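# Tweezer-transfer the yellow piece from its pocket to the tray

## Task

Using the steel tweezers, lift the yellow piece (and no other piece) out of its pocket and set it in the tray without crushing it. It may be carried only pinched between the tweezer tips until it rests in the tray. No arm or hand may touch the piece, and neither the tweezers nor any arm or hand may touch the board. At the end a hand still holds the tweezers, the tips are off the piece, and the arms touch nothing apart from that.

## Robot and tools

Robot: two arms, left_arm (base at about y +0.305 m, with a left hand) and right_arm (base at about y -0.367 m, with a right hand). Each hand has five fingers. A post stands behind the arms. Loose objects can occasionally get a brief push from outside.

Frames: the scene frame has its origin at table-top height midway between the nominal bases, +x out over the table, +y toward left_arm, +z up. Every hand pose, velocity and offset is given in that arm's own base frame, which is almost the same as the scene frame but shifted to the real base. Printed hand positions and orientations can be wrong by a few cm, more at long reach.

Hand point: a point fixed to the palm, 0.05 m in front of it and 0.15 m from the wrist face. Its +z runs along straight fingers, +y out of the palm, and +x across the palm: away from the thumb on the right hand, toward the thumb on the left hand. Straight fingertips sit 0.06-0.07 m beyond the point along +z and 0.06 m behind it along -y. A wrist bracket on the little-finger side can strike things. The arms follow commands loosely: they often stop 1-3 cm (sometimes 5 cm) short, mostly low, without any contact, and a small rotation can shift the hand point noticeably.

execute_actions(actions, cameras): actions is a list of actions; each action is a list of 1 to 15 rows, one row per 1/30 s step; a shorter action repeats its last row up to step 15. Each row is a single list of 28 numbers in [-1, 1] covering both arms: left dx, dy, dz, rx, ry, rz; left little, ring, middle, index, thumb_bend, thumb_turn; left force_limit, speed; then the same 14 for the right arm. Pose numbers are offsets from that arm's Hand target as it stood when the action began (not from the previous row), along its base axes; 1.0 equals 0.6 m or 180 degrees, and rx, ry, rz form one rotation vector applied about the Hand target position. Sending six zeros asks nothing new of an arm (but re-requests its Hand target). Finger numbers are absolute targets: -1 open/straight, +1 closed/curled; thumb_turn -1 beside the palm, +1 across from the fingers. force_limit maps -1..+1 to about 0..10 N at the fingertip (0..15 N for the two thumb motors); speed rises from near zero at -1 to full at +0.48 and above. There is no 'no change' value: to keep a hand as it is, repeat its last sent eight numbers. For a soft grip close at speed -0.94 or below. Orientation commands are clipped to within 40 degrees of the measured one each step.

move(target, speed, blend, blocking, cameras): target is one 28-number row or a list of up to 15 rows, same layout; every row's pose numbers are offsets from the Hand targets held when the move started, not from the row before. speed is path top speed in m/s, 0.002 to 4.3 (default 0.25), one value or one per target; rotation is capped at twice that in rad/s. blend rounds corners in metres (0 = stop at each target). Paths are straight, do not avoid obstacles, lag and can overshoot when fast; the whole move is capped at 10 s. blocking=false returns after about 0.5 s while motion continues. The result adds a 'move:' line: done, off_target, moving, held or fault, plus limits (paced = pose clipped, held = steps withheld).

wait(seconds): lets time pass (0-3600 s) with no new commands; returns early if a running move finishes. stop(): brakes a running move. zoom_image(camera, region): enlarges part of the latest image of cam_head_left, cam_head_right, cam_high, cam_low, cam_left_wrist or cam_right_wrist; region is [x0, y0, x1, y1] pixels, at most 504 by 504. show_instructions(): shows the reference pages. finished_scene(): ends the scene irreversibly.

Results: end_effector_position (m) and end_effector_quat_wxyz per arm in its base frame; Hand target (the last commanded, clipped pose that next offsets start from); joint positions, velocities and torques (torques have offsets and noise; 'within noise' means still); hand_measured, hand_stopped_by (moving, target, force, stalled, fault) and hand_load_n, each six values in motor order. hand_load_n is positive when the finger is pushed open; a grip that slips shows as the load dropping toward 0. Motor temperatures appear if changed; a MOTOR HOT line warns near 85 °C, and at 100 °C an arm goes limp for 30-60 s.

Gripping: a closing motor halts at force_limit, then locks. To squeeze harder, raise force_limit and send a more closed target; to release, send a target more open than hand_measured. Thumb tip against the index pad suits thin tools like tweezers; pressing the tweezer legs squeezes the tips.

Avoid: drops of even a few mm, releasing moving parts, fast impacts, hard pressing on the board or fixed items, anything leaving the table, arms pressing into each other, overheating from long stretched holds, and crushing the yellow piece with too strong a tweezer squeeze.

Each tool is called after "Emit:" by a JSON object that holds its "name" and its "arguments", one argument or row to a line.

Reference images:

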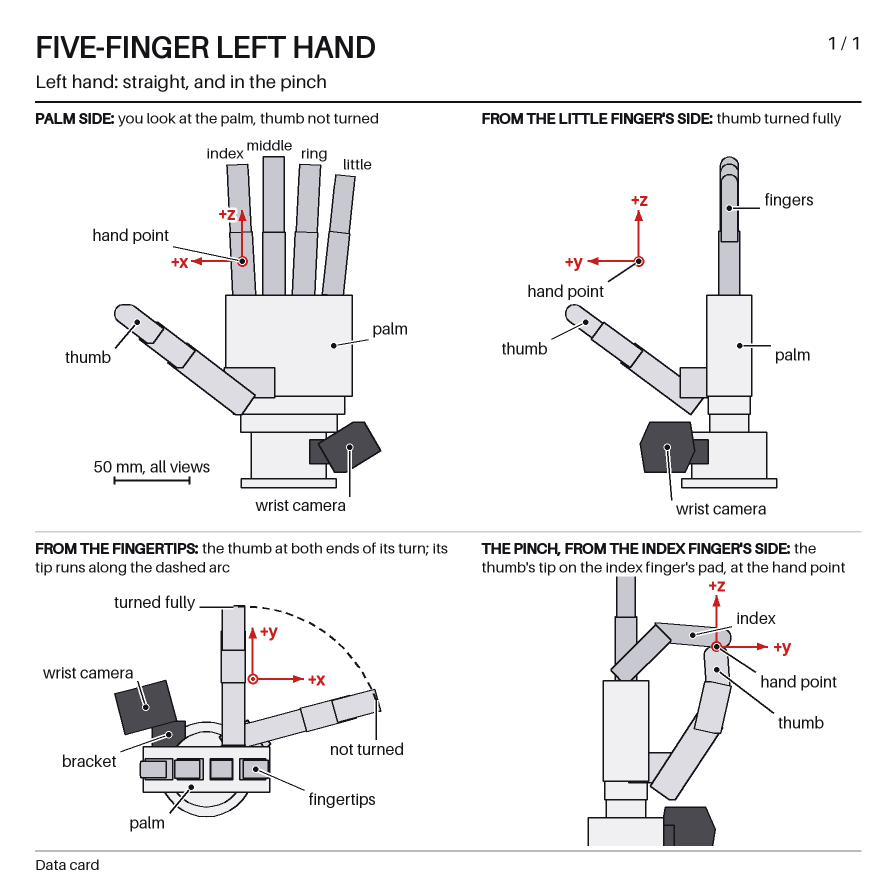

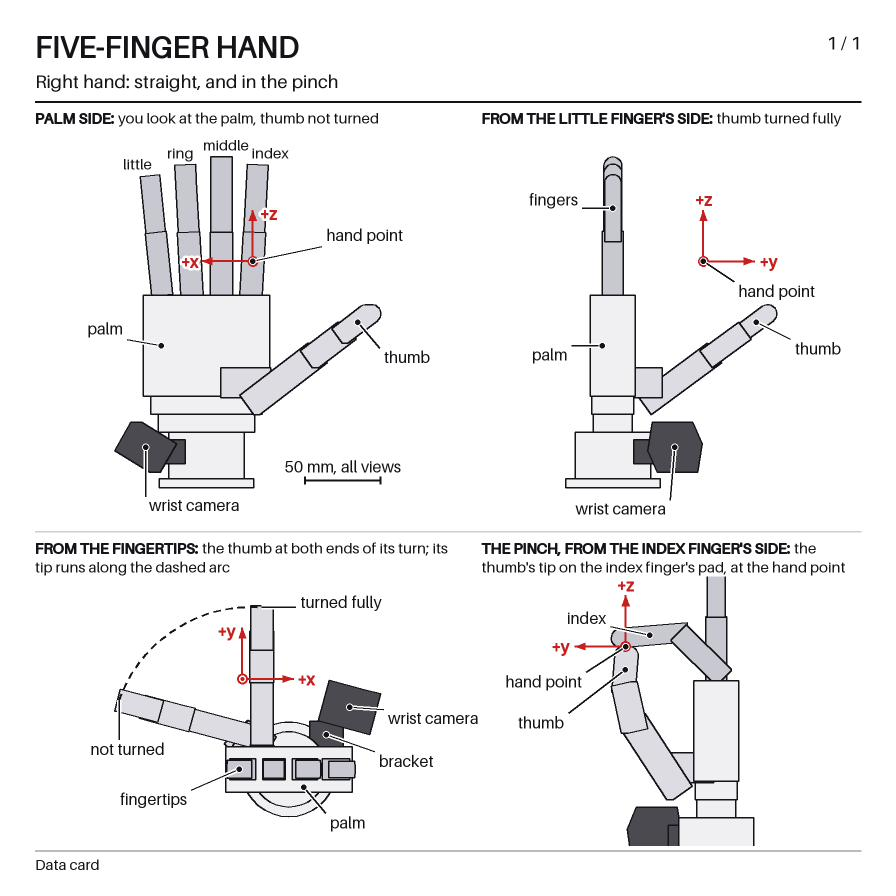

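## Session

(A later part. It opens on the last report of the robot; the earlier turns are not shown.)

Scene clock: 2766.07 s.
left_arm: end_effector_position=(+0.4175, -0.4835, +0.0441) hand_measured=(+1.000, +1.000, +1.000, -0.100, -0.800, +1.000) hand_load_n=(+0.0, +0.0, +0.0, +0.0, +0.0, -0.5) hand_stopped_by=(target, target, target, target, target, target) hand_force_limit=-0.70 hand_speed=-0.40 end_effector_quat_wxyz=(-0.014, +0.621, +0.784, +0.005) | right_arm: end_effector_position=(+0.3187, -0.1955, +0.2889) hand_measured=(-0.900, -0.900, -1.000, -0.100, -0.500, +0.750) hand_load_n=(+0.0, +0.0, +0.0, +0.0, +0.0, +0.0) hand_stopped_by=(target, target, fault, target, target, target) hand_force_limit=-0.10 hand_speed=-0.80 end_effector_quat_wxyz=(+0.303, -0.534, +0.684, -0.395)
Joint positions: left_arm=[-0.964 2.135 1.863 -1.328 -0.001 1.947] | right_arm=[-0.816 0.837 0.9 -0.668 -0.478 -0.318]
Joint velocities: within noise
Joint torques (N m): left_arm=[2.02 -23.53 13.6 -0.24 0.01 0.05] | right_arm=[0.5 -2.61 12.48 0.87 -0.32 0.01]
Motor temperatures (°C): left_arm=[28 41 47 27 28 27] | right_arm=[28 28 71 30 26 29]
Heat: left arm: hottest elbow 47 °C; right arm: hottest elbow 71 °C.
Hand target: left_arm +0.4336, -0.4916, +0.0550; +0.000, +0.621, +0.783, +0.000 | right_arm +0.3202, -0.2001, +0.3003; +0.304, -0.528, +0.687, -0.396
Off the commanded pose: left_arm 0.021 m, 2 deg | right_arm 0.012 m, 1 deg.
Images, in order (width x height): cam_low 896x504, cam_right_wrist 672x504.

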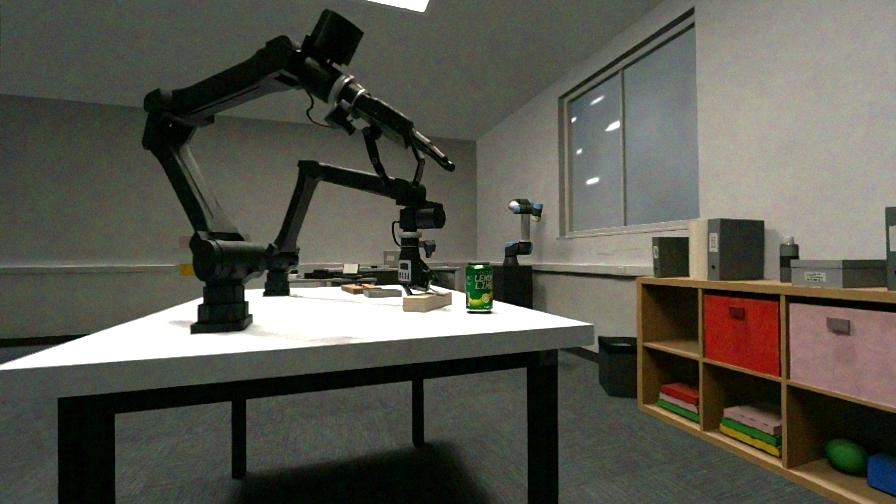

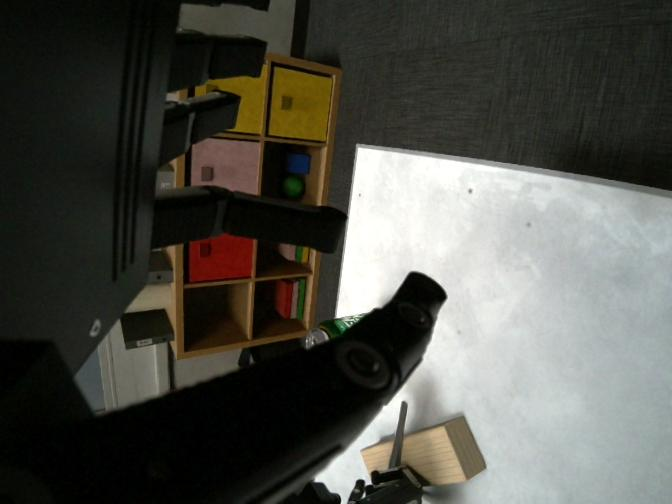

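Emit:
{"name": "zoom_image", "arguments": {
  "camera": "cam_right_wrist",
  "region": [340, 380, 500, 504]
}}

Scaled by 3.150 from the camera's image (finer frame: 960x720).

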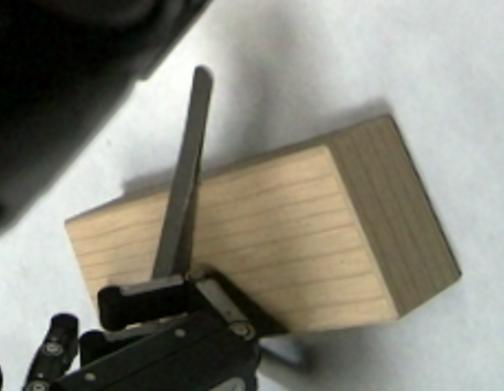

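Emit:
{"name": "move", "arguments": {
  "target": [
    [0,0,0,0,0,0,1,1,1,0.08,-0.3,1,-0.7,-0.85,0,0,0,0,0,0,-0.9,-0.9,-0.3,-0.1,-0.5,0.75,-0.1,-0.8],
    [0,0,0,0,0,0,1,1,1,0.08,0,1,-0.7,-0.92,0,0,0,0,0,0,-0.9,-0.9,-0.3,-0.1,-0.5,0.75,-0.1,-0.8]
  ],
  "cameras": ["cam_left_wrist"]
}}

Scene clock: 2790.77 s.
left_arm: end_effector_position=(+0.4175, -0.4835, +0.0441) hand_measured=(+1.000, +1.000, +1.000, +0.080, -0.524, +1.000) hand_load_n=(+0.0, +0.0, +0.0, +0.0, +2.5, +0.0) hand_stopped_by=(target, target, target, target, force, target) hand_force_limit=-0.70 hand_speed=-0.92 end_effector_quat_wxyz=(-0.014, +0.621, +0.784, +0.005) | right_arm: end_effector_position=(+0.3187, -0.1955, +0.2889) hand_measured=(-0.900, -0.900, -1.000, -0.100, -0.500, +0.750) hand_load_n=(+0.0, -0.5, +0.0, +0.0, +0.0, +0.0) hand_stopped_by=(target, target, fault, target, target, target) hand_force_limit=-0.10 hand_speed=-0.80 end_effector_quat_wxyz=(+0.303, -0.534, +0.684, -0.395)
Joint positions: left_arm=[-0.964 2.135 1.863 -1.328 -0.001 1.947] | right_arm=[-0.816 0.837 0.9 -0.668 -0.478 -0.318]
Joint torques (N m): left_arm=[1.61 -23.47 13.52 -0.16 0.03 0.04] | right_arm=[0.5 -2.55 12.49 0.88 -0.33 0.01]
Motor temperatures (°C): left_arm=[28 41 48 27 28 27] | right_arm=[28 28 71 30 26 29]
Heat: left arm: hottest elbow 48 °C; right arm: hottest elbow 71 °C.
Hand target: left_arm +0.4336, -0.4916, +0.0550; +0.000, +0.621, +0.783, +0.000 | right_arm +0.3202, -0.2001, +0.3003; +0.304, -0.528, +0.687, -0.396
Off the commanded pose: left_arm 0.021 m, 2 deg | right_arm 0.012 m, 1 deg.
move: done; target 2's new numbers were sent with left_arm's hand 0.021 m and 2 deg from that target

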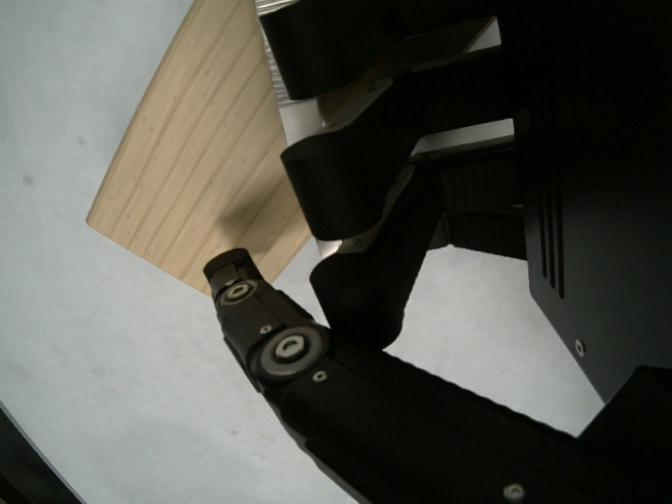

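Emit:
{"name": "move", "arguments": {
  "target": [
    [0,0,0,0,0,0,1,1,1,0.08,-0.65,1,-0.7,-0.6,0,0,0,0,0,0,-0.9,-0.9,-0.3,-0.1,-0.5,0.75,-0.1,-0.8],
    [0,0,0,0,0,0,1,1,1,0.08,-0.65,0.7,-0.7,-0.6,0,0,0,0,0,0,-0.9,-0.9,-0.3,-0.1,-0.5,0.75,-0.1,-0.8],
    [0,0,0,0,0,0,1,1,1,0.08,0,0.7,-0.7,-0.9,0,0,0,0,0,0,-0.9,-0.9,-0.3,-0.1,-0.5,0.75,-0.1,-0.8]
  ],
  "cameras": ["cam_left_wrist"]
}}

Emit:
{"name": "zoom_image", "arguments": {
  "camera": "cam_left_wrist",
  "region": [180, 100, 440, 400]
}}

Scene clock: 2819.07 s.
left_arm: end_effector_position=(+0.4175, -0.4835, +0.0441) hand_measured=(+1.000, +1.000, +1.000, +0.080, +0.000, +0.700) hand_load_n=(+0.0, +0.5, +0.0, +0.5, +0.0, +0.0) hand_stopped_by=(target, target, target, target, target, target) hand_force_limit=-0.70 hand_speed=-0.90 end_effector_quat_wxyz=(-0.014, +0.621, +0.784, +0.005) | right_arm: end_effector_position=(+0.3187, -0.1955, +0.2889) hand_measured=(-0.900, -0.900, -1.000, -0.100, -0.500, +0.750) hand_load_n=(+0.0, +0.0, +0.0, +0.0, +0.0, -0.5) hand_stopped_by=(target, target, fault, target, target, target) hand_force_limit=-0.10 hand_speed=-0.80 end_effector_quat_wxyz=(+0.303, -0.534, +0.684, -0.395)
Joint positions: left_arm=[-0.964 2.135 1.863 -1.328 -0.001 1.947] | right_arm=[-0.816 0.837 0.9 -0.668 -0.478 -0.318]
Joint torques (N m): left_arm=[2.08 -23.06 13.6 -0.27 0.01 0.04] | right_arm=[0.56 -2.55 12.51 0.87 -0.32 0.01]
Motor temperatures (°C): left_arm=[28 42 48 27 28 27] | right_arm=[28 28 71 30 26 29]
Heat: left arm: hottest elbow 48 °C; right arm: hottest elbow 71 °C.
Hand target: left_arm +0.4336, -0.4916, +0.0550; +0.000, +0.621, +0.784, +0.000 | right_arm +0.3202, -0.2001, +0.3003; +0.304, -0.528, +0.687, -0.396
Off the commanded pose: left_arm 0.021 m, 2 deg | right_arm 0.012 m, 1 deg.
move: done; target 2's new numbers were sent with left_arm's hand 0.021 m and 2 deg from that target; target 3's new numbers were sent with left_arm's hand 0.021 m and 2 deg from that target

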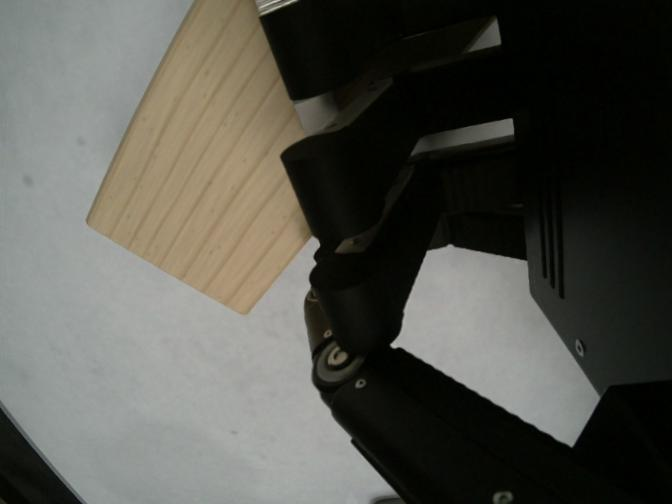

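Scaled by 1.680 from the camera's image (finer frame: 960x720).

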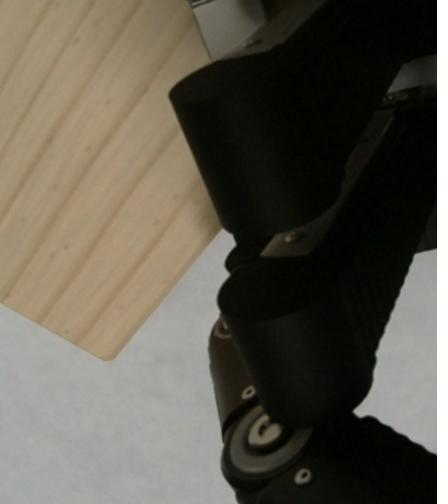

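Emit:
{"name": "move", "arguments": {
  "target": [0,0,0,0,0,0,1,1,1,-0.1,-0.8,0.7,-0.7,-0.6,0,0,0,0,0,0,-0.9,-0.9,-0.3,-0.1,-0.5,0.75,-0.1,-0.8],
  "cameras": ["cam_left_wrist"]
}}

Emit:
{"name": "zoom_image", "arguments": {
  "camera": "cam_left_wrist",
  "region": [180, 0, 440, 400]
}}

Scene clock: 2840.77 s.
left_arm: end_effector_position=(+0.4175, -0.4835, +0.0441) hand_measured=(+1.000, +1.000, +1.000, -0.100, -0.800, +0.700) hand_load_n=(+0.0, +0.0, +0.0, +0.0, +0.0, +0.0) hand_stopped_by=(target, target, target, target, target, target) hand_force_limit=-0.70 hand_speed=-0.60 end_effector_quat_wxyz=(-0.014, +0.621, +0.784, +0.005) | right_arm: end_effector_position=(+0.3187, -0.1955, +0.2889) hand_measured=(-0.900, -0.900, -1.000, -0.100, -0.500, +0.750) hand_load_n=(+0.0, +0.0, +0.0, +0.0, -0.5, +0.0) hand_stopped_by=(target, target, fault, target, target, target) hand_force_limit=-0.10 hand_speed=-0.80 end_effector_quat_wxyz=(+0.303, -0.534, +0.684, -0.395)
Joint positions: left_arm=[-0.964 2.135 1.863 -1.328 -0.001 1.947] | right_arm=[-0.816 0.837 0.9 -0.668 -0.478 -0.318]
Joint torques (N m): left_arm=[2.14 -23.47 13.6 -0.18 0.05 0.05] | right_arm=[0.56 -2.55 12.51 0.85 -0.32 0.01]
Motor temperatures (°C): left_arm=[28 42 49 27 28 27] | right_arm=[28 28 71 30 26 29]
Heat: left arm: hottest elbow 49 °C; right arm: hottest elbow 71 °C.
Hand target: left_arm +0.4336, -0.4916, +0.0550; +0.000, +0.621, +0.784, +0.000 | right_arm +0.3202, -0.2001, +0.3003; +0.304, -0.528, +0.687, -0.396
Off the commanded pose: left_arm 0.021 m, 2 deg | right_arm 0.012 m, 1 deg.
move: done

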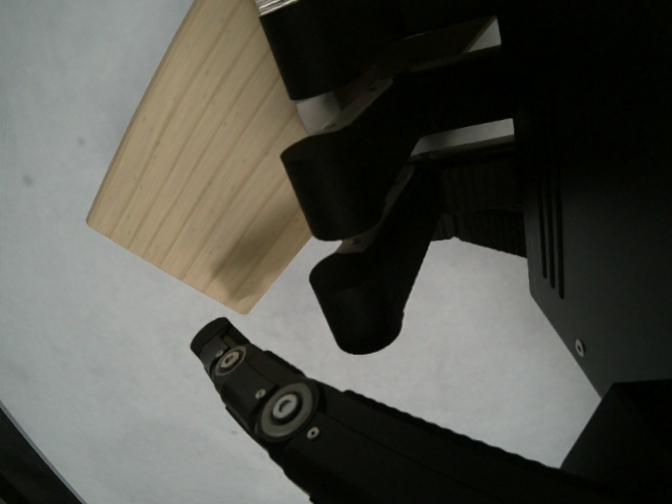

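Scaled by 1.260 from the camera's image (finer frame: 960x720).

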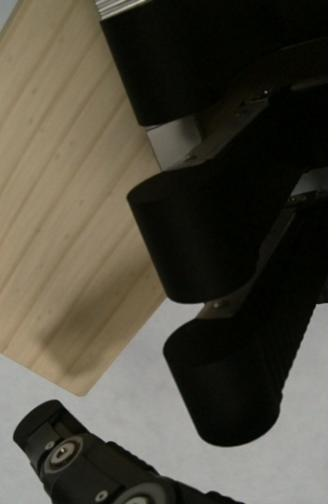

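Emit:
{"name": "move", "arguments": {
  "target": [-0.016,-0.002,0.0133,0,0,0,1,1,1,-0.1,-0.8,0.7,-0.7,-0.6,0,0,0,0,0,0,-0.9,-0.9,-0.3,-0.1,-0.5,0.75,-0.1,-0.8],
  "cameras": ["cam_left_wrist"],
  "speed": 0.03
}}

Scene clock: 2866.20 s.
left_arm: end_effector_position=(+0.4161, -0.4814, +0.0442) hand_measured=(+1.000, +1.000, +1.000, -0.100, -0.800, +0.700) hand_load_n=(+0.0, +0.0, +0.0, +0.0, +0.0, +0.0) hand_stopped_by=(target, target, target, target, target, target) hand_force_limit=-0.70 hand_speed=-0.60 end_effector_quat_wxyz=(-0.018, +0.621, +0.784, +0.006) | right_arm: end_effector_position=(+0.3187, -0.1955, +0.2889) hand_measured=(-0.900, -0.900, -1.000, -0.100, -0.500, +0.750) hand_load_n=(+0.0, +0.0, +0.0, +0.0, +0.0, +0.0) hand_stopped_by=(target, target, fault, target, target, target) hand_force_limit=-0.10 hand_speed=-0.80 end_effector_quat_wxyz=(+0.303, -0.534, +0.684, -0.395)
Joint positions: left_arm=[-0.964 2.135 1.863 -1.338 -0.001 1.947] | right_arm=[-0.816 0.837 0.9 -0.668 -0.478 -0.318]
Joint torques (N m): left_arm=[1.03 -25.11 12.77 -0.24 0.03 -0.1] | right_arm=[0.5 -2.55 12.49 0.85 -0.32 0.01]
Motor temperatures (°C): left_arm=[28 42 49 27 28 27] | right_arm=[28 28 71 30 26 29]
Heat: left arm: hottest elbow 49 °C; right arm: hottest elbow 71 °C.
Hand target: left_arm +0.4240, -0.4928, +0.0630; +0.000, +0.621, +0.784, +0.000 | right_arm +0.3202, -0.2001, +0.3003; +0.304, -0.528, +0.687, -0.396
Off the commanded pose: left_arm 0.023 m, 2 deg | right_arm 0.012 m, 1 deg.
move: off_target (left_arm)

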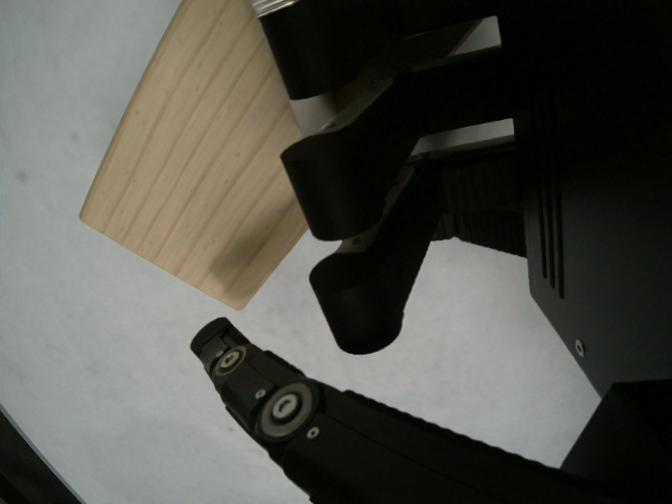

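Emit:
{"name": "move", "arguments": {
  "target": [
    [-0.0892,-0.0211,-0.0217,0,0,0,1,1,1,-0.1,-0.8,0.7,-0.7,-0.6,0,0,0,0,0,0,-0.9,-0.9,-0.3,-0.1,-0.5,0.75,-0.1,-0.8],
    [-0.0892,-0.0211,0.1117,0,0,0,1,1,1,-0.1,-0.8,0.7,-0.7,-0.6,0,0,0,0,0,0,-0.9,-0.9,-0.3,-0.1,-0.5,0.75,-0.1,-0.8]
  ],
  "cameras": ["cam_left_wrist","cam_right_wrist","cam_high"],
  "speed": 0.05
}}

Scene clock: 2962.90 s.
left_arm: end_effector_position=(+0.3705, -0.4878, +0.0983) hand_measured=(+1.000, +1.000, +1.000, -0.100, -0.800, +0.700) hand_load_n=(+0.0, +0.0, +0.0, +0.0, +0.0, +0.0) hand_stopped_by=(target, target, target, target, target, target) hand_force_limit=-0.70 hand_speed=-0.60 end_effector_quat_wxyz=(-0.029, +0.622, +0.783, +0.012) | right_arm: end_effector_position=(+0.3187, -0.1955, +0.2889) hand_measured=(-0.900, -0.900, -1.000, -0.100, -0.500, +0.750) hand_load_n=(+0.0, +0.0, +0.0, +0.0, +0.0, +0.0) hand_stopped_by=(target, target, fault, target, target, target) hand_force_limit=-0.10 hand_speed=-0.80 end_effector_quat_wxyz=(+0.303, -0.534, +0.684, -0.395)
Joint positions: left_arm=[-1.03 2.063 1.887 -1.458 -0.002 1.883] | right_arm=[-0.816 0.837 0.9 -0.668 -0.478 -0.318]
Joint torques (N m): left_arm=[0.26 -25.76 13.63 -0.24 0.11 -0.3] | right_arm=[0.5 -2.61 12.49 0.87 -0.32 0.01]
Motor temperatures (°C): left_arm=[28 43 49 27 28 27] | right_arm=[28 28 71 30 26 29]
Heat: left arm: hottest elbow 49 °C; right arm: hottest elbow 71 °C.
Hand target: left_arm +0.3705, -0.5054, +0.1299; +0.000, +0.621, +0.783, +0.000 | right_arm +0.3202, -0.2001, +0.3003; +0.304, -0.528, +0.687, -0.396
Off the commanded pose: left_arm 0.036 m, 4 deg | right_arm 0.012 m, 1 deg.
move: off_target (left_arm)
Images, in order (width x height): cam_high 896x504, cam_left_wrist 672x504, cam_right_wrist 672x504.

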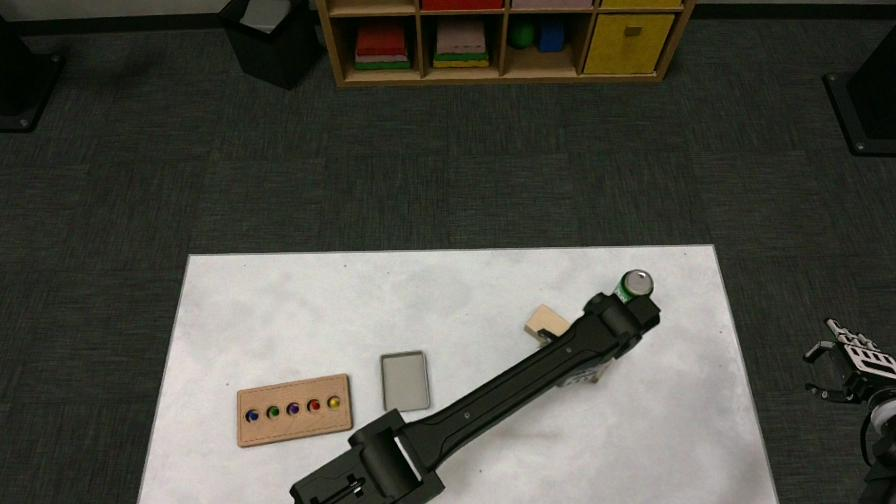

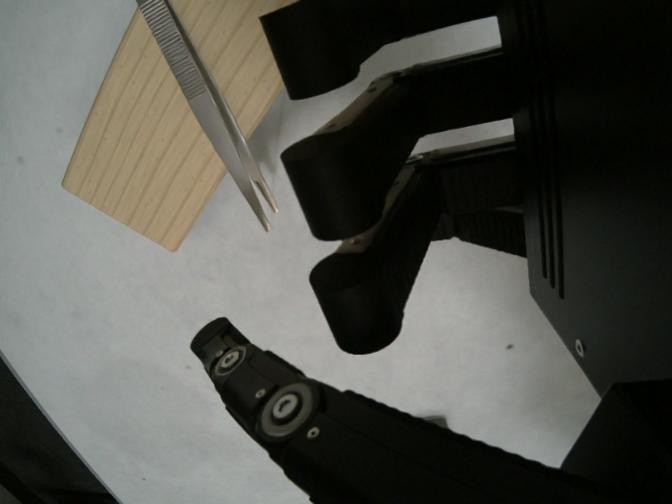

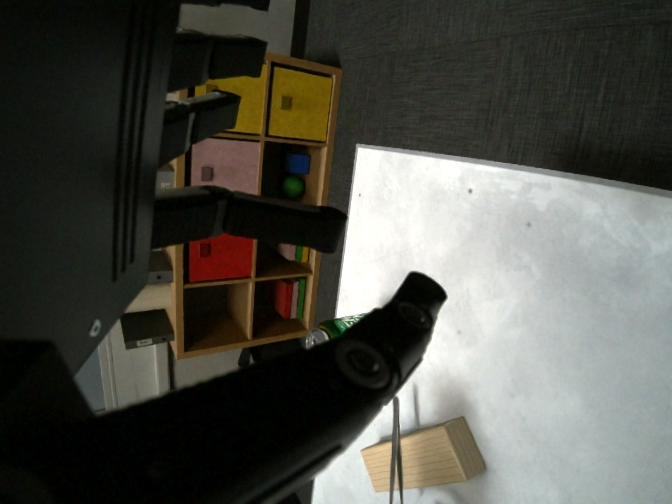

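Emit:
{"name": "move", "arguments": {
  "target": [0.049,-0.041,0.0667,-0.2506,0.1297,0.518,1,1,-0.5,-0.5,-1,-1,-0.7,0,0,0,0,0,0,0,-0.9,-0.9,-0.3,-0.1,-0.5,0.75,-0.1,-0.8],
  "cameras": ["all"],
  "speed": 0.25
}}

Scene clock: 3034.90 s.
left_arm: end_effector_position=(+0.3909, -0.5318, +0.1521) hand_measured=(+1.000, +1.000, -0.500, -0.500, -1.000, -1.000) hand_load_n=(+0.0, +0.0, +0.0, +0.0, +0.0, +0.0) hand_stopped_by=(target, target, target, target, target, target) hand_force_limit=-0.70 hand_speed=0.00 end_effector_quat_wxyz=(+0.062, -0.167, +0.916, -0.359) | right_arm: end_effector_position=(+0.3187, -0.1955, +0.2889) hand_measured=(-0.900, -0.900, -1.000, -0.100, -0.500, +0.750) hand_load_n=(+0.0, +0.0, +0.0, +0.0, +0.0, +0.0) hand_stopped_by=(target, target, fault, target, target, target) hand_force_limit=-0.10 hand_speed=-0.80 end_effector_quat_wxyz=(+0.303, -0.534, +0.684, -0.395)
Joint positions: left_arm=[-0.843 1.784 1.534 -0.61 0.252 0.273] | right_arm=[-0.816 0.837 0.9 -0.668 -0.478 -0.318]
Joint torques (N m): left_arm=[1.9 -22.95 10.4 1.91 0.07 -0.28] | right_arm=[0.5 -2.55 12.49 0.87 -0.32 0.01]
Motor temperatures (°C): left_arm=[28 42 52 27 28 27] | right_arm=[28 27 72 30 26 29]
Heat: left arm: hottest elbow 52 °C; right arm: hottest elbow 72 °C.
Hand target: left_arm +0.3999, -0.5300, +0.1701; +0.073, -0.177, +0.907, -0.375 | right_arm +0.3202, -0.2001, +0.3003; +0.304, -0.528, +0.687, -0.396
Off the commanded pose: left_arm 0.020 m, 3 deg | right_arm 0.012 m, 1 deg.
move: off_target (left_arm)

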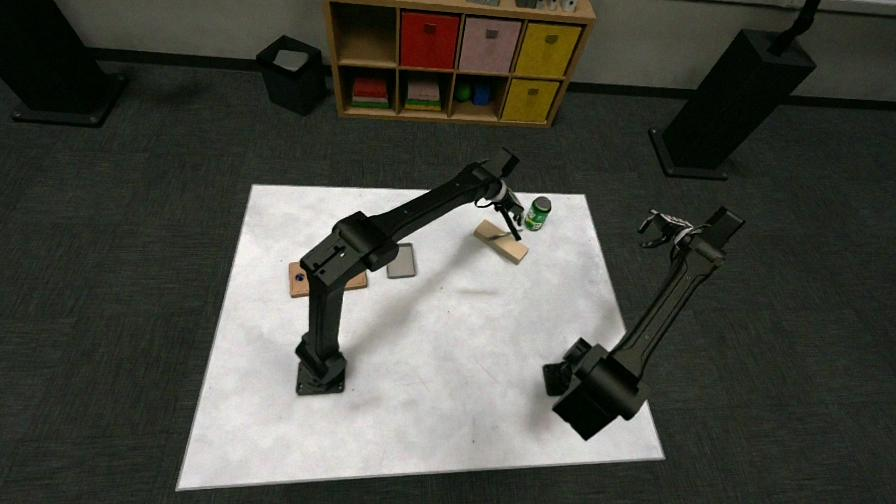

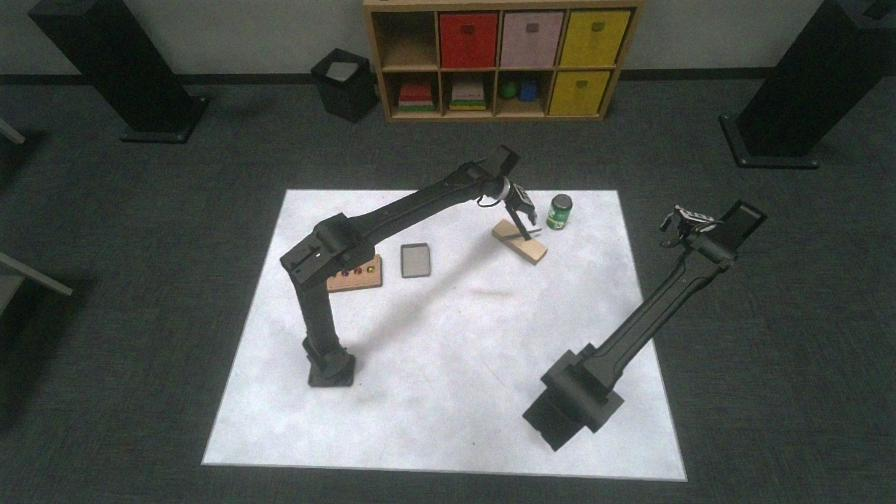

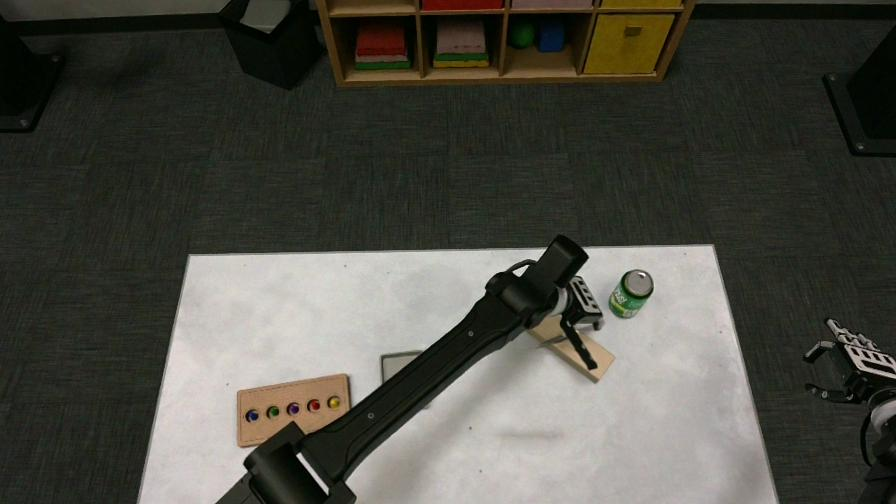

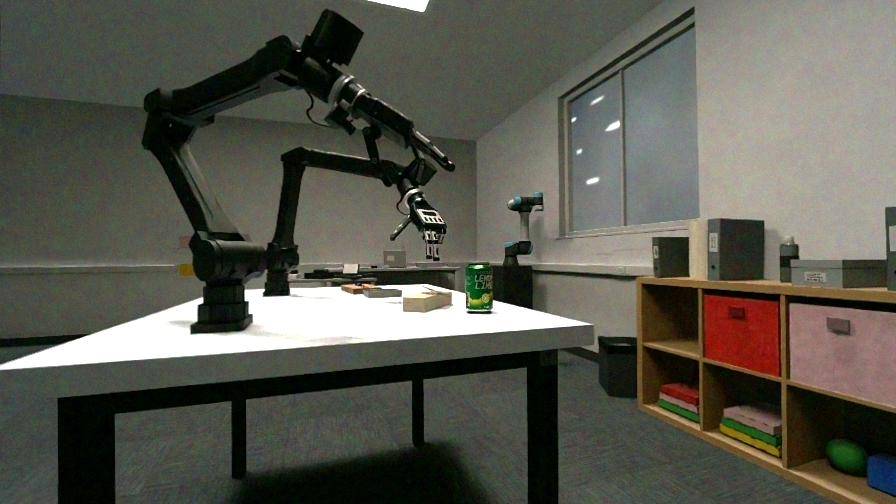

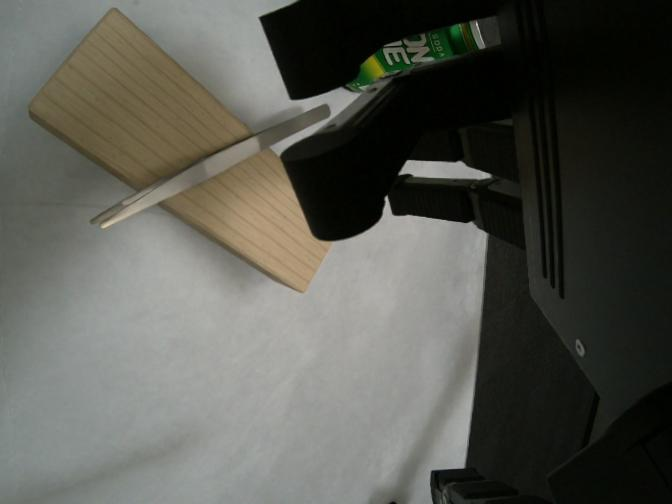

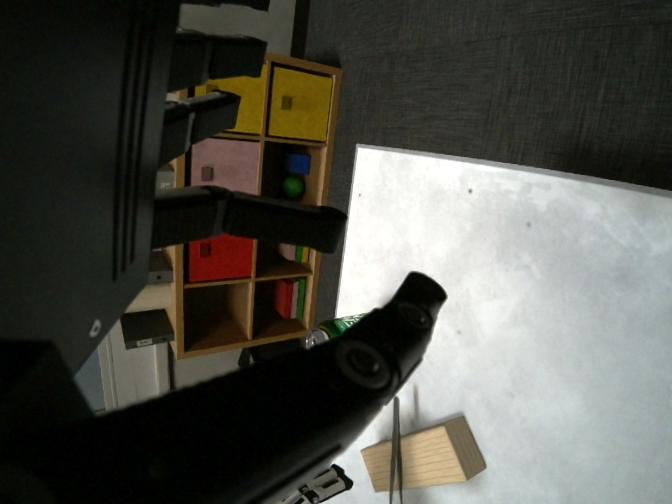

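Emit:
{"name": "move", "arguments": {
  "target": [0.0835,-0.1133,-0.075,0,0,0,1,1,-0.5,-0.5,-1,-1,-0.7,0,0,0,0,0,0,0,-0.9,-0.9,-0.3,-0.1,-0.5,0.75,-0.1,-0.8],
  "speed": 0.15,
  "cameras": ["cam_head_right","cam_high","cam_low","cam_left_wrist"]
}}

Scene clock: 3110.33 s.
left_arm: end_effector_position=(+0.4366, -0.5817, +0.0978) hand_measured=(+1.000, +1.000, -0.500, -0.500, -1.000, -1.000) hand_load_n=(+0.0, +0.0, +0.0, +0.0, +0.0, -0.5) hand_stopped_by=(target, target, target, target, target, target) hand_force_limit=-0.70 hand_speed=0.00 end_effector_quat_wxyz=(+0.061, -0.175, +0.917, -0.352) | right_arm: end_effector_position=(+0.3187, -0.1955, +0.2889) hand_measured=(-0.900, -0.900, -1.000, -0.100, -0.500, +0.750) hand_load_n=(+0.0, +0.0, +0.0, +0.0, +0.0, +0.0) hand_stopped_by=(target, target, fault, target, target, target) hand_force_limit=-0.10 hand_speed=-0.80 end_effector_quat_wxyz=(+0.303, -0.534, +0.684, -0.395)
Joint positions: left_arm=[-0.843 2.004 1.721 -0.591 0.243 0.262] | right_arm=[-0.816 0.837 0.9 -0.668 -0.478 -0.318]
Joint torques (N m): left_arm=[1.08 -24.29 15.17 1.37 0.07 -0.32] | right_arm=[0.5 -2.55 12.48 0.87 -0.32 0]
Motor temperatures (°C): left_arm=[28 41 50 28 28 27] | right_arm=[28 27 72 30 26 29]
Heat: left arm: hottest elbow 50 °C; right arm: hottest elbow 72 °C.
Hand target: left_arm +0.4499, -0.5979, +0.1248; +0.073, -0.177, +0.907, -0.375 | right_arm +0.3202, -0.2001, +0.3003; +0.304, -0.528, +0.687, -0.396
Off the commanded pose: left_arm 0.035 m, 3 deg | right_arm 0.012 m, 1 deg.
move: off_target (left_arm)

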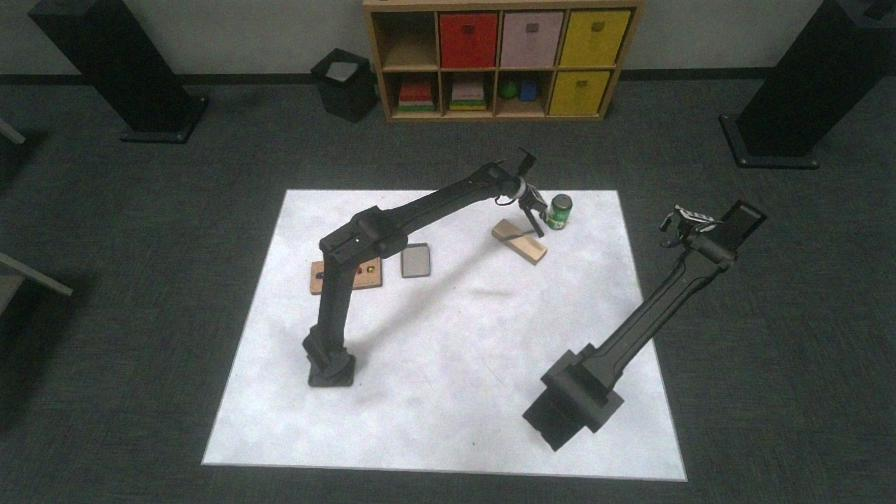

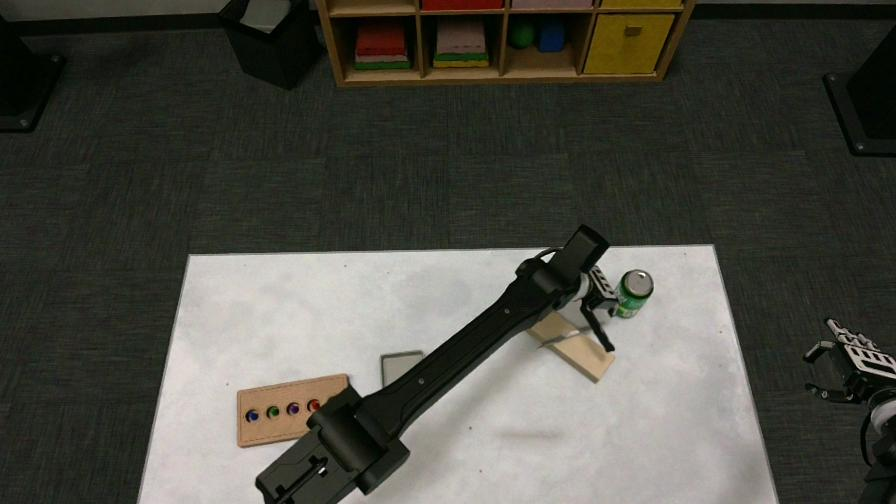

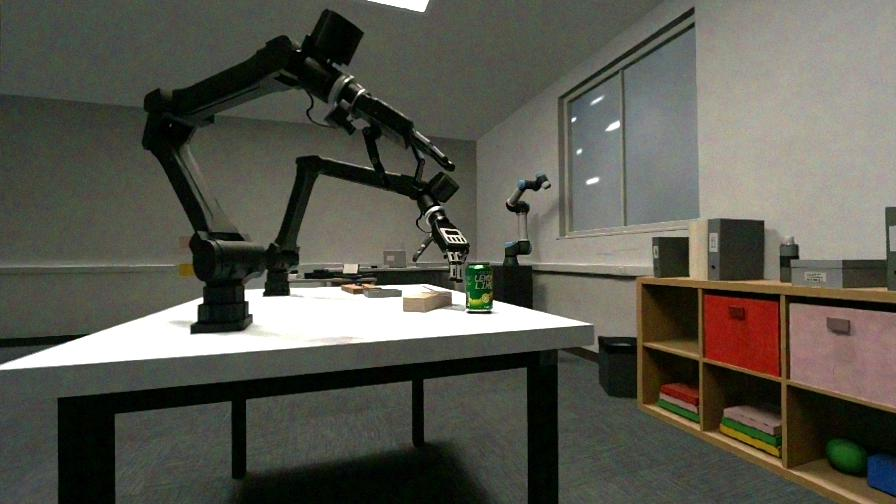

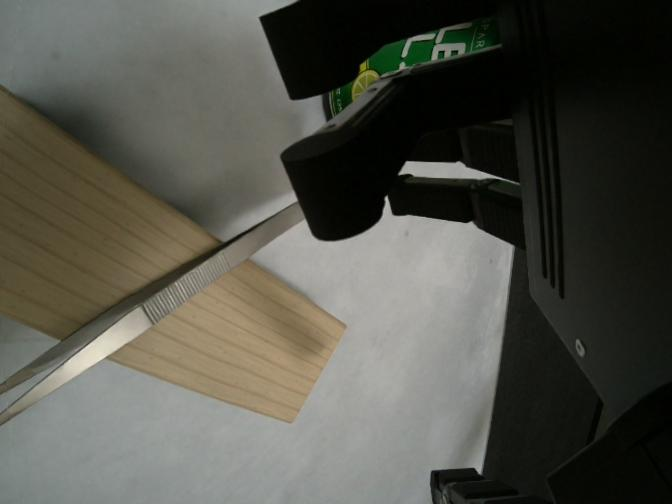

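Emit:
{"name": "move", "arguments": {
  "target": [0.0217,-0.0277,-0.01,0,0,0,1,1,-0.5,-0.5,-1,-1,-0.7,0,0,0,0,0,0,0,-0.9,-0.9,-0.3,-0.1,-0.5,0.75,-0.1,-0.8],
  "speed": 0.1,
  "cameras": ["cam_left_wrist"]
}}

Scene clock: 3169.93 s.
left_arm: end_effector_position=(+0.4534, -0.6004, +0.0979) hand_measured=(+1.000, +1.000, -0.500, -0.500, -1.000, -1.000) hand_load_n=(+0.0, +0.0, +0.0, +0.0, +0.0, +0.0) hand_stopped_by=(target, target, target, target, target, target) hand_force_limit=-0.70 hand_speed=0.00 end_effector_quat_wxyz=(+0.066, -0.174, +0.914, -0.360) | right_arm: end_effector_position=(+0.3187, -0.1955, +0.2889) hand_measured=(-0.900, -0.900, -1.000, -0.100, -0.500, +0.750) hand_load_n=(+0.0, +0.0, +0.0, +0.0, +0.0, +0.0) hand_stopped_by=(target, target, fault, target, target, target) hand_force_limit=-0.10 hand_speed=-0.80 end_effector_quat_wxyz=(+0.303, -0.534, +0.684, -0.395)
Joint positions: left_arm=[-0.843 2.06 1.807 -0.601 0.241 0.26] | right_arm=[-0.816 0.837 0.9 -0.668 -0.478 -0.318]
Joint torques (N m): left_arm=[0.73 -24.64 15.25 0.85 0.06 -0.29] | right_arm=[0.44 -2.55 12.49 0.87 -0.32 0.01]
Motor temperatures (°C): left_arm=[28 43 54 28 28 27] | right_arm=[27 27 72 30 26 29]
Heat: left arm: hottest elbow 54 °C; right arm: hottest elbow 72 °C.
Hand target: left_arm +0.4630, -0.6146, +0.1190; +0.073, -0.177, +0.907, -0.375 | right_arm +0.3202, -0.2001, +0.3003; +0.304, -0.528, +0.687, -0.396
Off the commanded pose: left_arm 0.027 m, 2 deg | right_arm 0.012 m, 1 deg.
move: off_target (left_arm)

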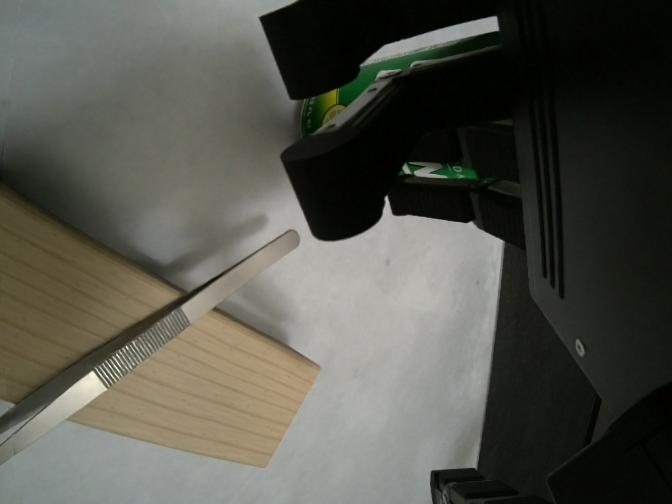

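Emit:
{"name": "move", "arguments": {
  "target": [-0.0197,0.033,-0.0733,0,0,0,1,1,-0.5,-0.5,-1,-1,-0.7,0,0,0,0,0,0,0,-0.9,-0.9,-0.3,-0.1,-0.5,0.75,-0.1,-0.8],
  "speed": 0.08,
  "cameras": ["cam_left_wrist","cam_low"]
}}

Emit:
{"name": "zoom_image", "arguments": {
  "camera": "cam_low",
  "region": [365, 220, 525, 320]
}}

Scene clock: 3193.27 s.
left_arm: end_effector_position=(+0.4448, -0.5906, +0.0580) hand_measured=(+1.000, +1.000, -0.500, -0.500, -1.000, -1.000) hand_load_n=(+0.0, +0.0, +0.0, +0.0, +0.0, -0.5) hand_stopped_by=(target, target, target, target, target, target) hand_force_limit=-0.70 hand_speed=0.00 end_effector_quat_wxyz=(+0.065, -0.175, +0.914, -0.359) | right_arm: end_effector_position=(+0.3187, -0.1955, +0.2889) hand_measured=(-0.900, -0.900, -1.000, -0.100, -0.500, +0.750) hand_load_n=(+0.0, +0.0, +0.0, +0.0, +0.0, +0.0) hand_stopped_by=(target, target, fault, target, target, target) hand_force_limit=-0.10 hand_speed=-0.80 end_effector_quat_wxyz=(+0.303, -0.534, +0.684, -0.395)
Joint positions: left_arm=[-0.843 2.06 1.697 -0.493 0.241 0.26] | right_arm=[-0.816 0.837 0.9 -0.668 -0.478 -0.318]
Joint torques (N m): left_arm=[1.61 -26.17 10.51 1.87 0.25 -0.24] | right_arm=[0.5 -2.61 12.49 0.88 -0.32 0.01]
Motor temperatures (°C): left_arm=[28 42 52 28 28 27] | right_arm=[27 27 72 30 26 29]
Heat: left arm: hottest elbow 52 °C; right arm: hottest elbow 72 °C.
Hand target: left_arm +0.4511, -0.5947, +0.0749; +0.073, -0.177, +0.907, -0.375 | right_arm +0.3202, -0.2001, +0.3003; +0.304, -0.528, +0.687, -0.396
Off the commanded pose: left_arm 0.019 m, 2 deg | right_arm 0.012 m, 1 deg.
move: off_target (left_arm)
Images, in order (width x height): cam_low 896x504, cam_left_wrist 672x504.

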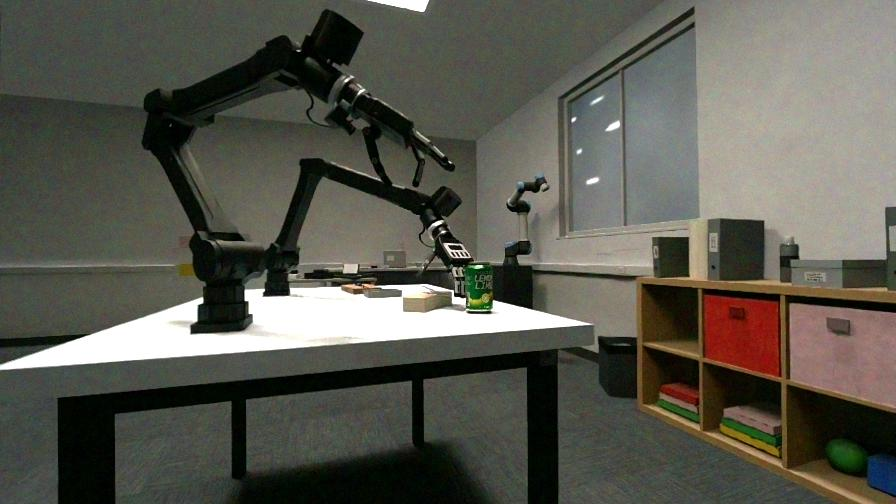

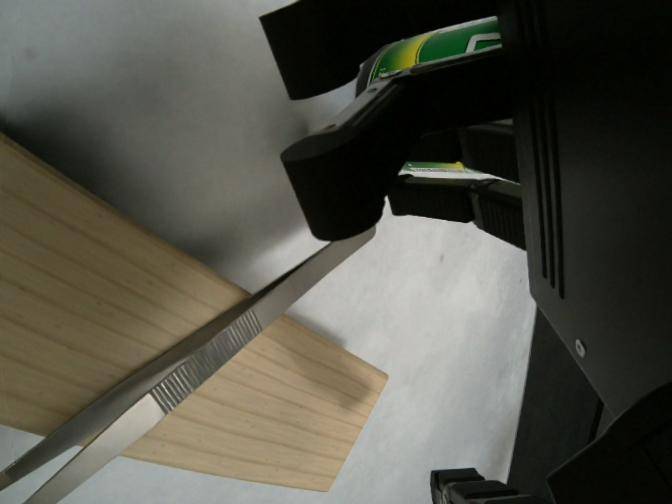

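Scaled by 3.150 from the camera's image (finer frame: 1280x720).

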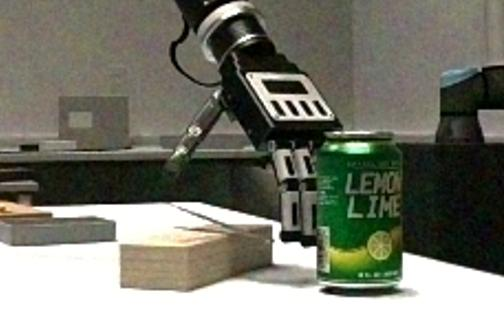

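Emit:
{"name": "move", "arguments": {
  "target": [-0.0094,0.0232,0,0,0,0,1,1,-0.5,-0.5,-1,-1,-0.7,0,0,0,0,0,0,0,-0.9,-0.9,-0.3,-0.1,-0.5,0.75,-0.1,-0.8],
  "speed": 0.05,
  "cameras": ["cam_left_wrist"]
}}

Scene clock: 3207.90 s.
left_arm: end_effector_position=(+0.4351, -0.5805, +0.0535) hand_measured=(+1.000, +1.000, -0.500, -0.500, -1.000, -1.000) hand_load_n=(+0.0, +0.0, +0.0, +0.0, +0.0, +0.0) hand_stopped_by=(target, target, target, target, target, target) hand_force_limit=-0.70 hand_speed=0.00 end_effector_quat_wxyz=(+0.063, -0.175, +0.915, -0.357) | right_arm: end_effector_position=(+0.3187, -0.1955, +0.2889) hand_measured=(-0.900, -0.900, -1.000, -0.100, -0.500, +0.750) hand_load_n=(+0.0, +0.0, +0.0, +0.0, +0.0, -0.5) hand_stopped_by=(target, target, fault, target, target, target) hand_force_limit=-0.10 hand_speed=-0.80 end_effector_quat_wxyz=(+0.303, -0.534, +0.684, -0.395)
Joint positions: left_arm=[-0.843 2.033 1.642 -0.471 0.244 0.26] | right_arm=[-0.816 0.837 0.9 -0.668 -0.478 -0.318]
Joint torques (N m): left_arm=[1.9 -26.17 10.1 1.85 0.33 -0.18] | right_arm=[0.5 -2.61 12.51 0.87 -0.32 0.01]
Motor temperatures (°C): left_arm=[28 42 52 28 28 27] | right_arm=[27 27 72 30 26 29]
Heat: left arm: hottest elbow 52 °C; right arm: hottest elbow 72 °C.
Hand target: left_arm +0.4455, -0.5808, +0.0751; +0.073, -0.177, +0.907, -0.375 | right_arm +0.3202, -0.2001, +0.3003; +0.304, -0.528, +0.687, -0.396
Off the commanded pose: left_arm 0.024 m, 3 deg | right_arm 0.012 m, 1 deg.
move: off_target (left_arm)

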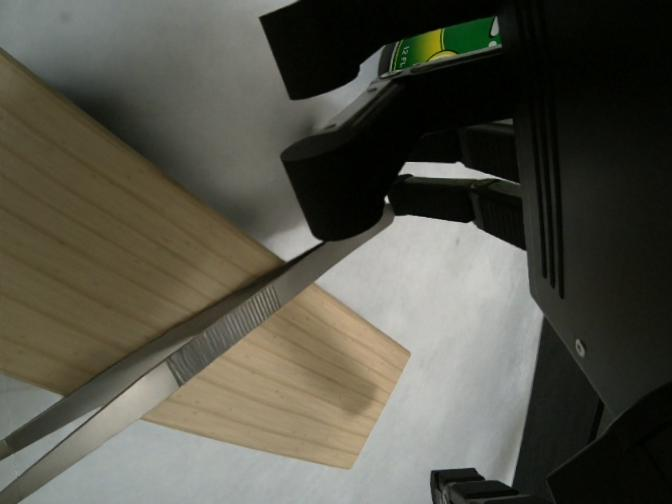

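Emit:
{"name": "move", "arguments": {
  "target": [0.0,0.0268,0.006,0,0,0,1,1,-0.5,-0.5,-1,-1,-0.7,0,0,0,0,0,0,0,-0.9,-0.9,-0.3,-0.1,-0.5,0.75,-0.1,-0.8],
  "speed": 0.05,
  "cameras": ["cam_left_wrist"]
}}

Scene clock: 3221.83 s.
left_arm: end_effector_position=(+0.4349, -0.5657, +0.0593) hand_measured=(+1.000, +1.000, -0.500, -0.500, -1.000, -1.000) hand_load_n=(+0.0, +0.0, +0.0, +0.0, +0.0, +0.0) hand_stopped_by=(target, target, target, target, target, target) hand_force_limit=-0.70 hand_speed=0.00 end_effector_quat_wxyz=(+0.061, -0.180, +0.914, -0.359) | right_arm: end_effector_position=(+0.3187, -0.1955, +0.2889) hand_measured=(-0.900, -0.900, -1.000, -0.100, -0.500, +0.750) hand_load_n=(+0.0, +0.0, +0.0, +0.0, +0.0, +0.0) hand_stopped_by=(target, target, fault, target, target, target) hand_force_limit=-0.10 hand_speed=-0.80 end_effector_quat_wxyz=(+0.303, -0.534, +0.684, -0.395)
Joint positions: left_arm=[-0.827 1.999 1.601 -0.465 0.255 0.26] | right_arm=[-0.816 0.837 0.9 -0.668 -0.478 -0.318]
Joint torques (N m): left_arm=[1.61 -25.76 10 1.88 0.36 -0.02] | right_arm=[0.44 -2.55 12.49 0.88 -0.32 0.01]
Motor temperatures (°C): left_arm=[28 41 52 28 29 27] | right_arm=[27 27 72 30 26 29]
Heat: left arm: hottest elbow 52 °C; right arm: hottest elbow 72 °C.
Hand target: left_arm +0.4455, -0.5648, +0.0785; +0.073, -0.177, +0.907, -0.375 | right_arm +0.3202, -0.2001, +0.3003; +0.304, -0.528, +0.687, -0.396
Off the commanded pose: left_arm 0.022 m, 3 deg | right_arm 0.012 m, 1 deg.
move: off_target (left_arm)

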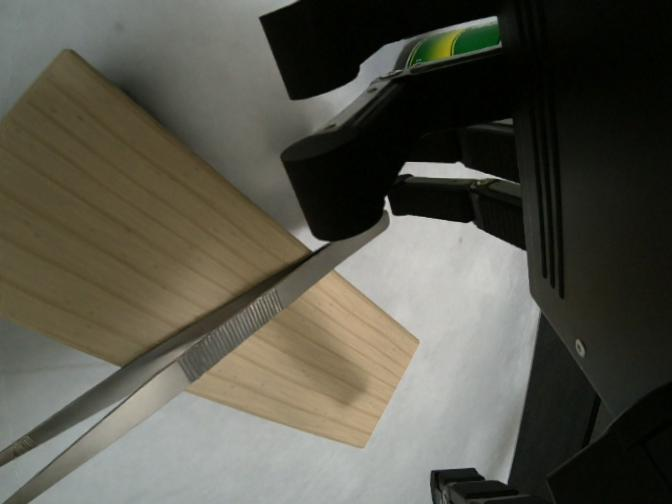

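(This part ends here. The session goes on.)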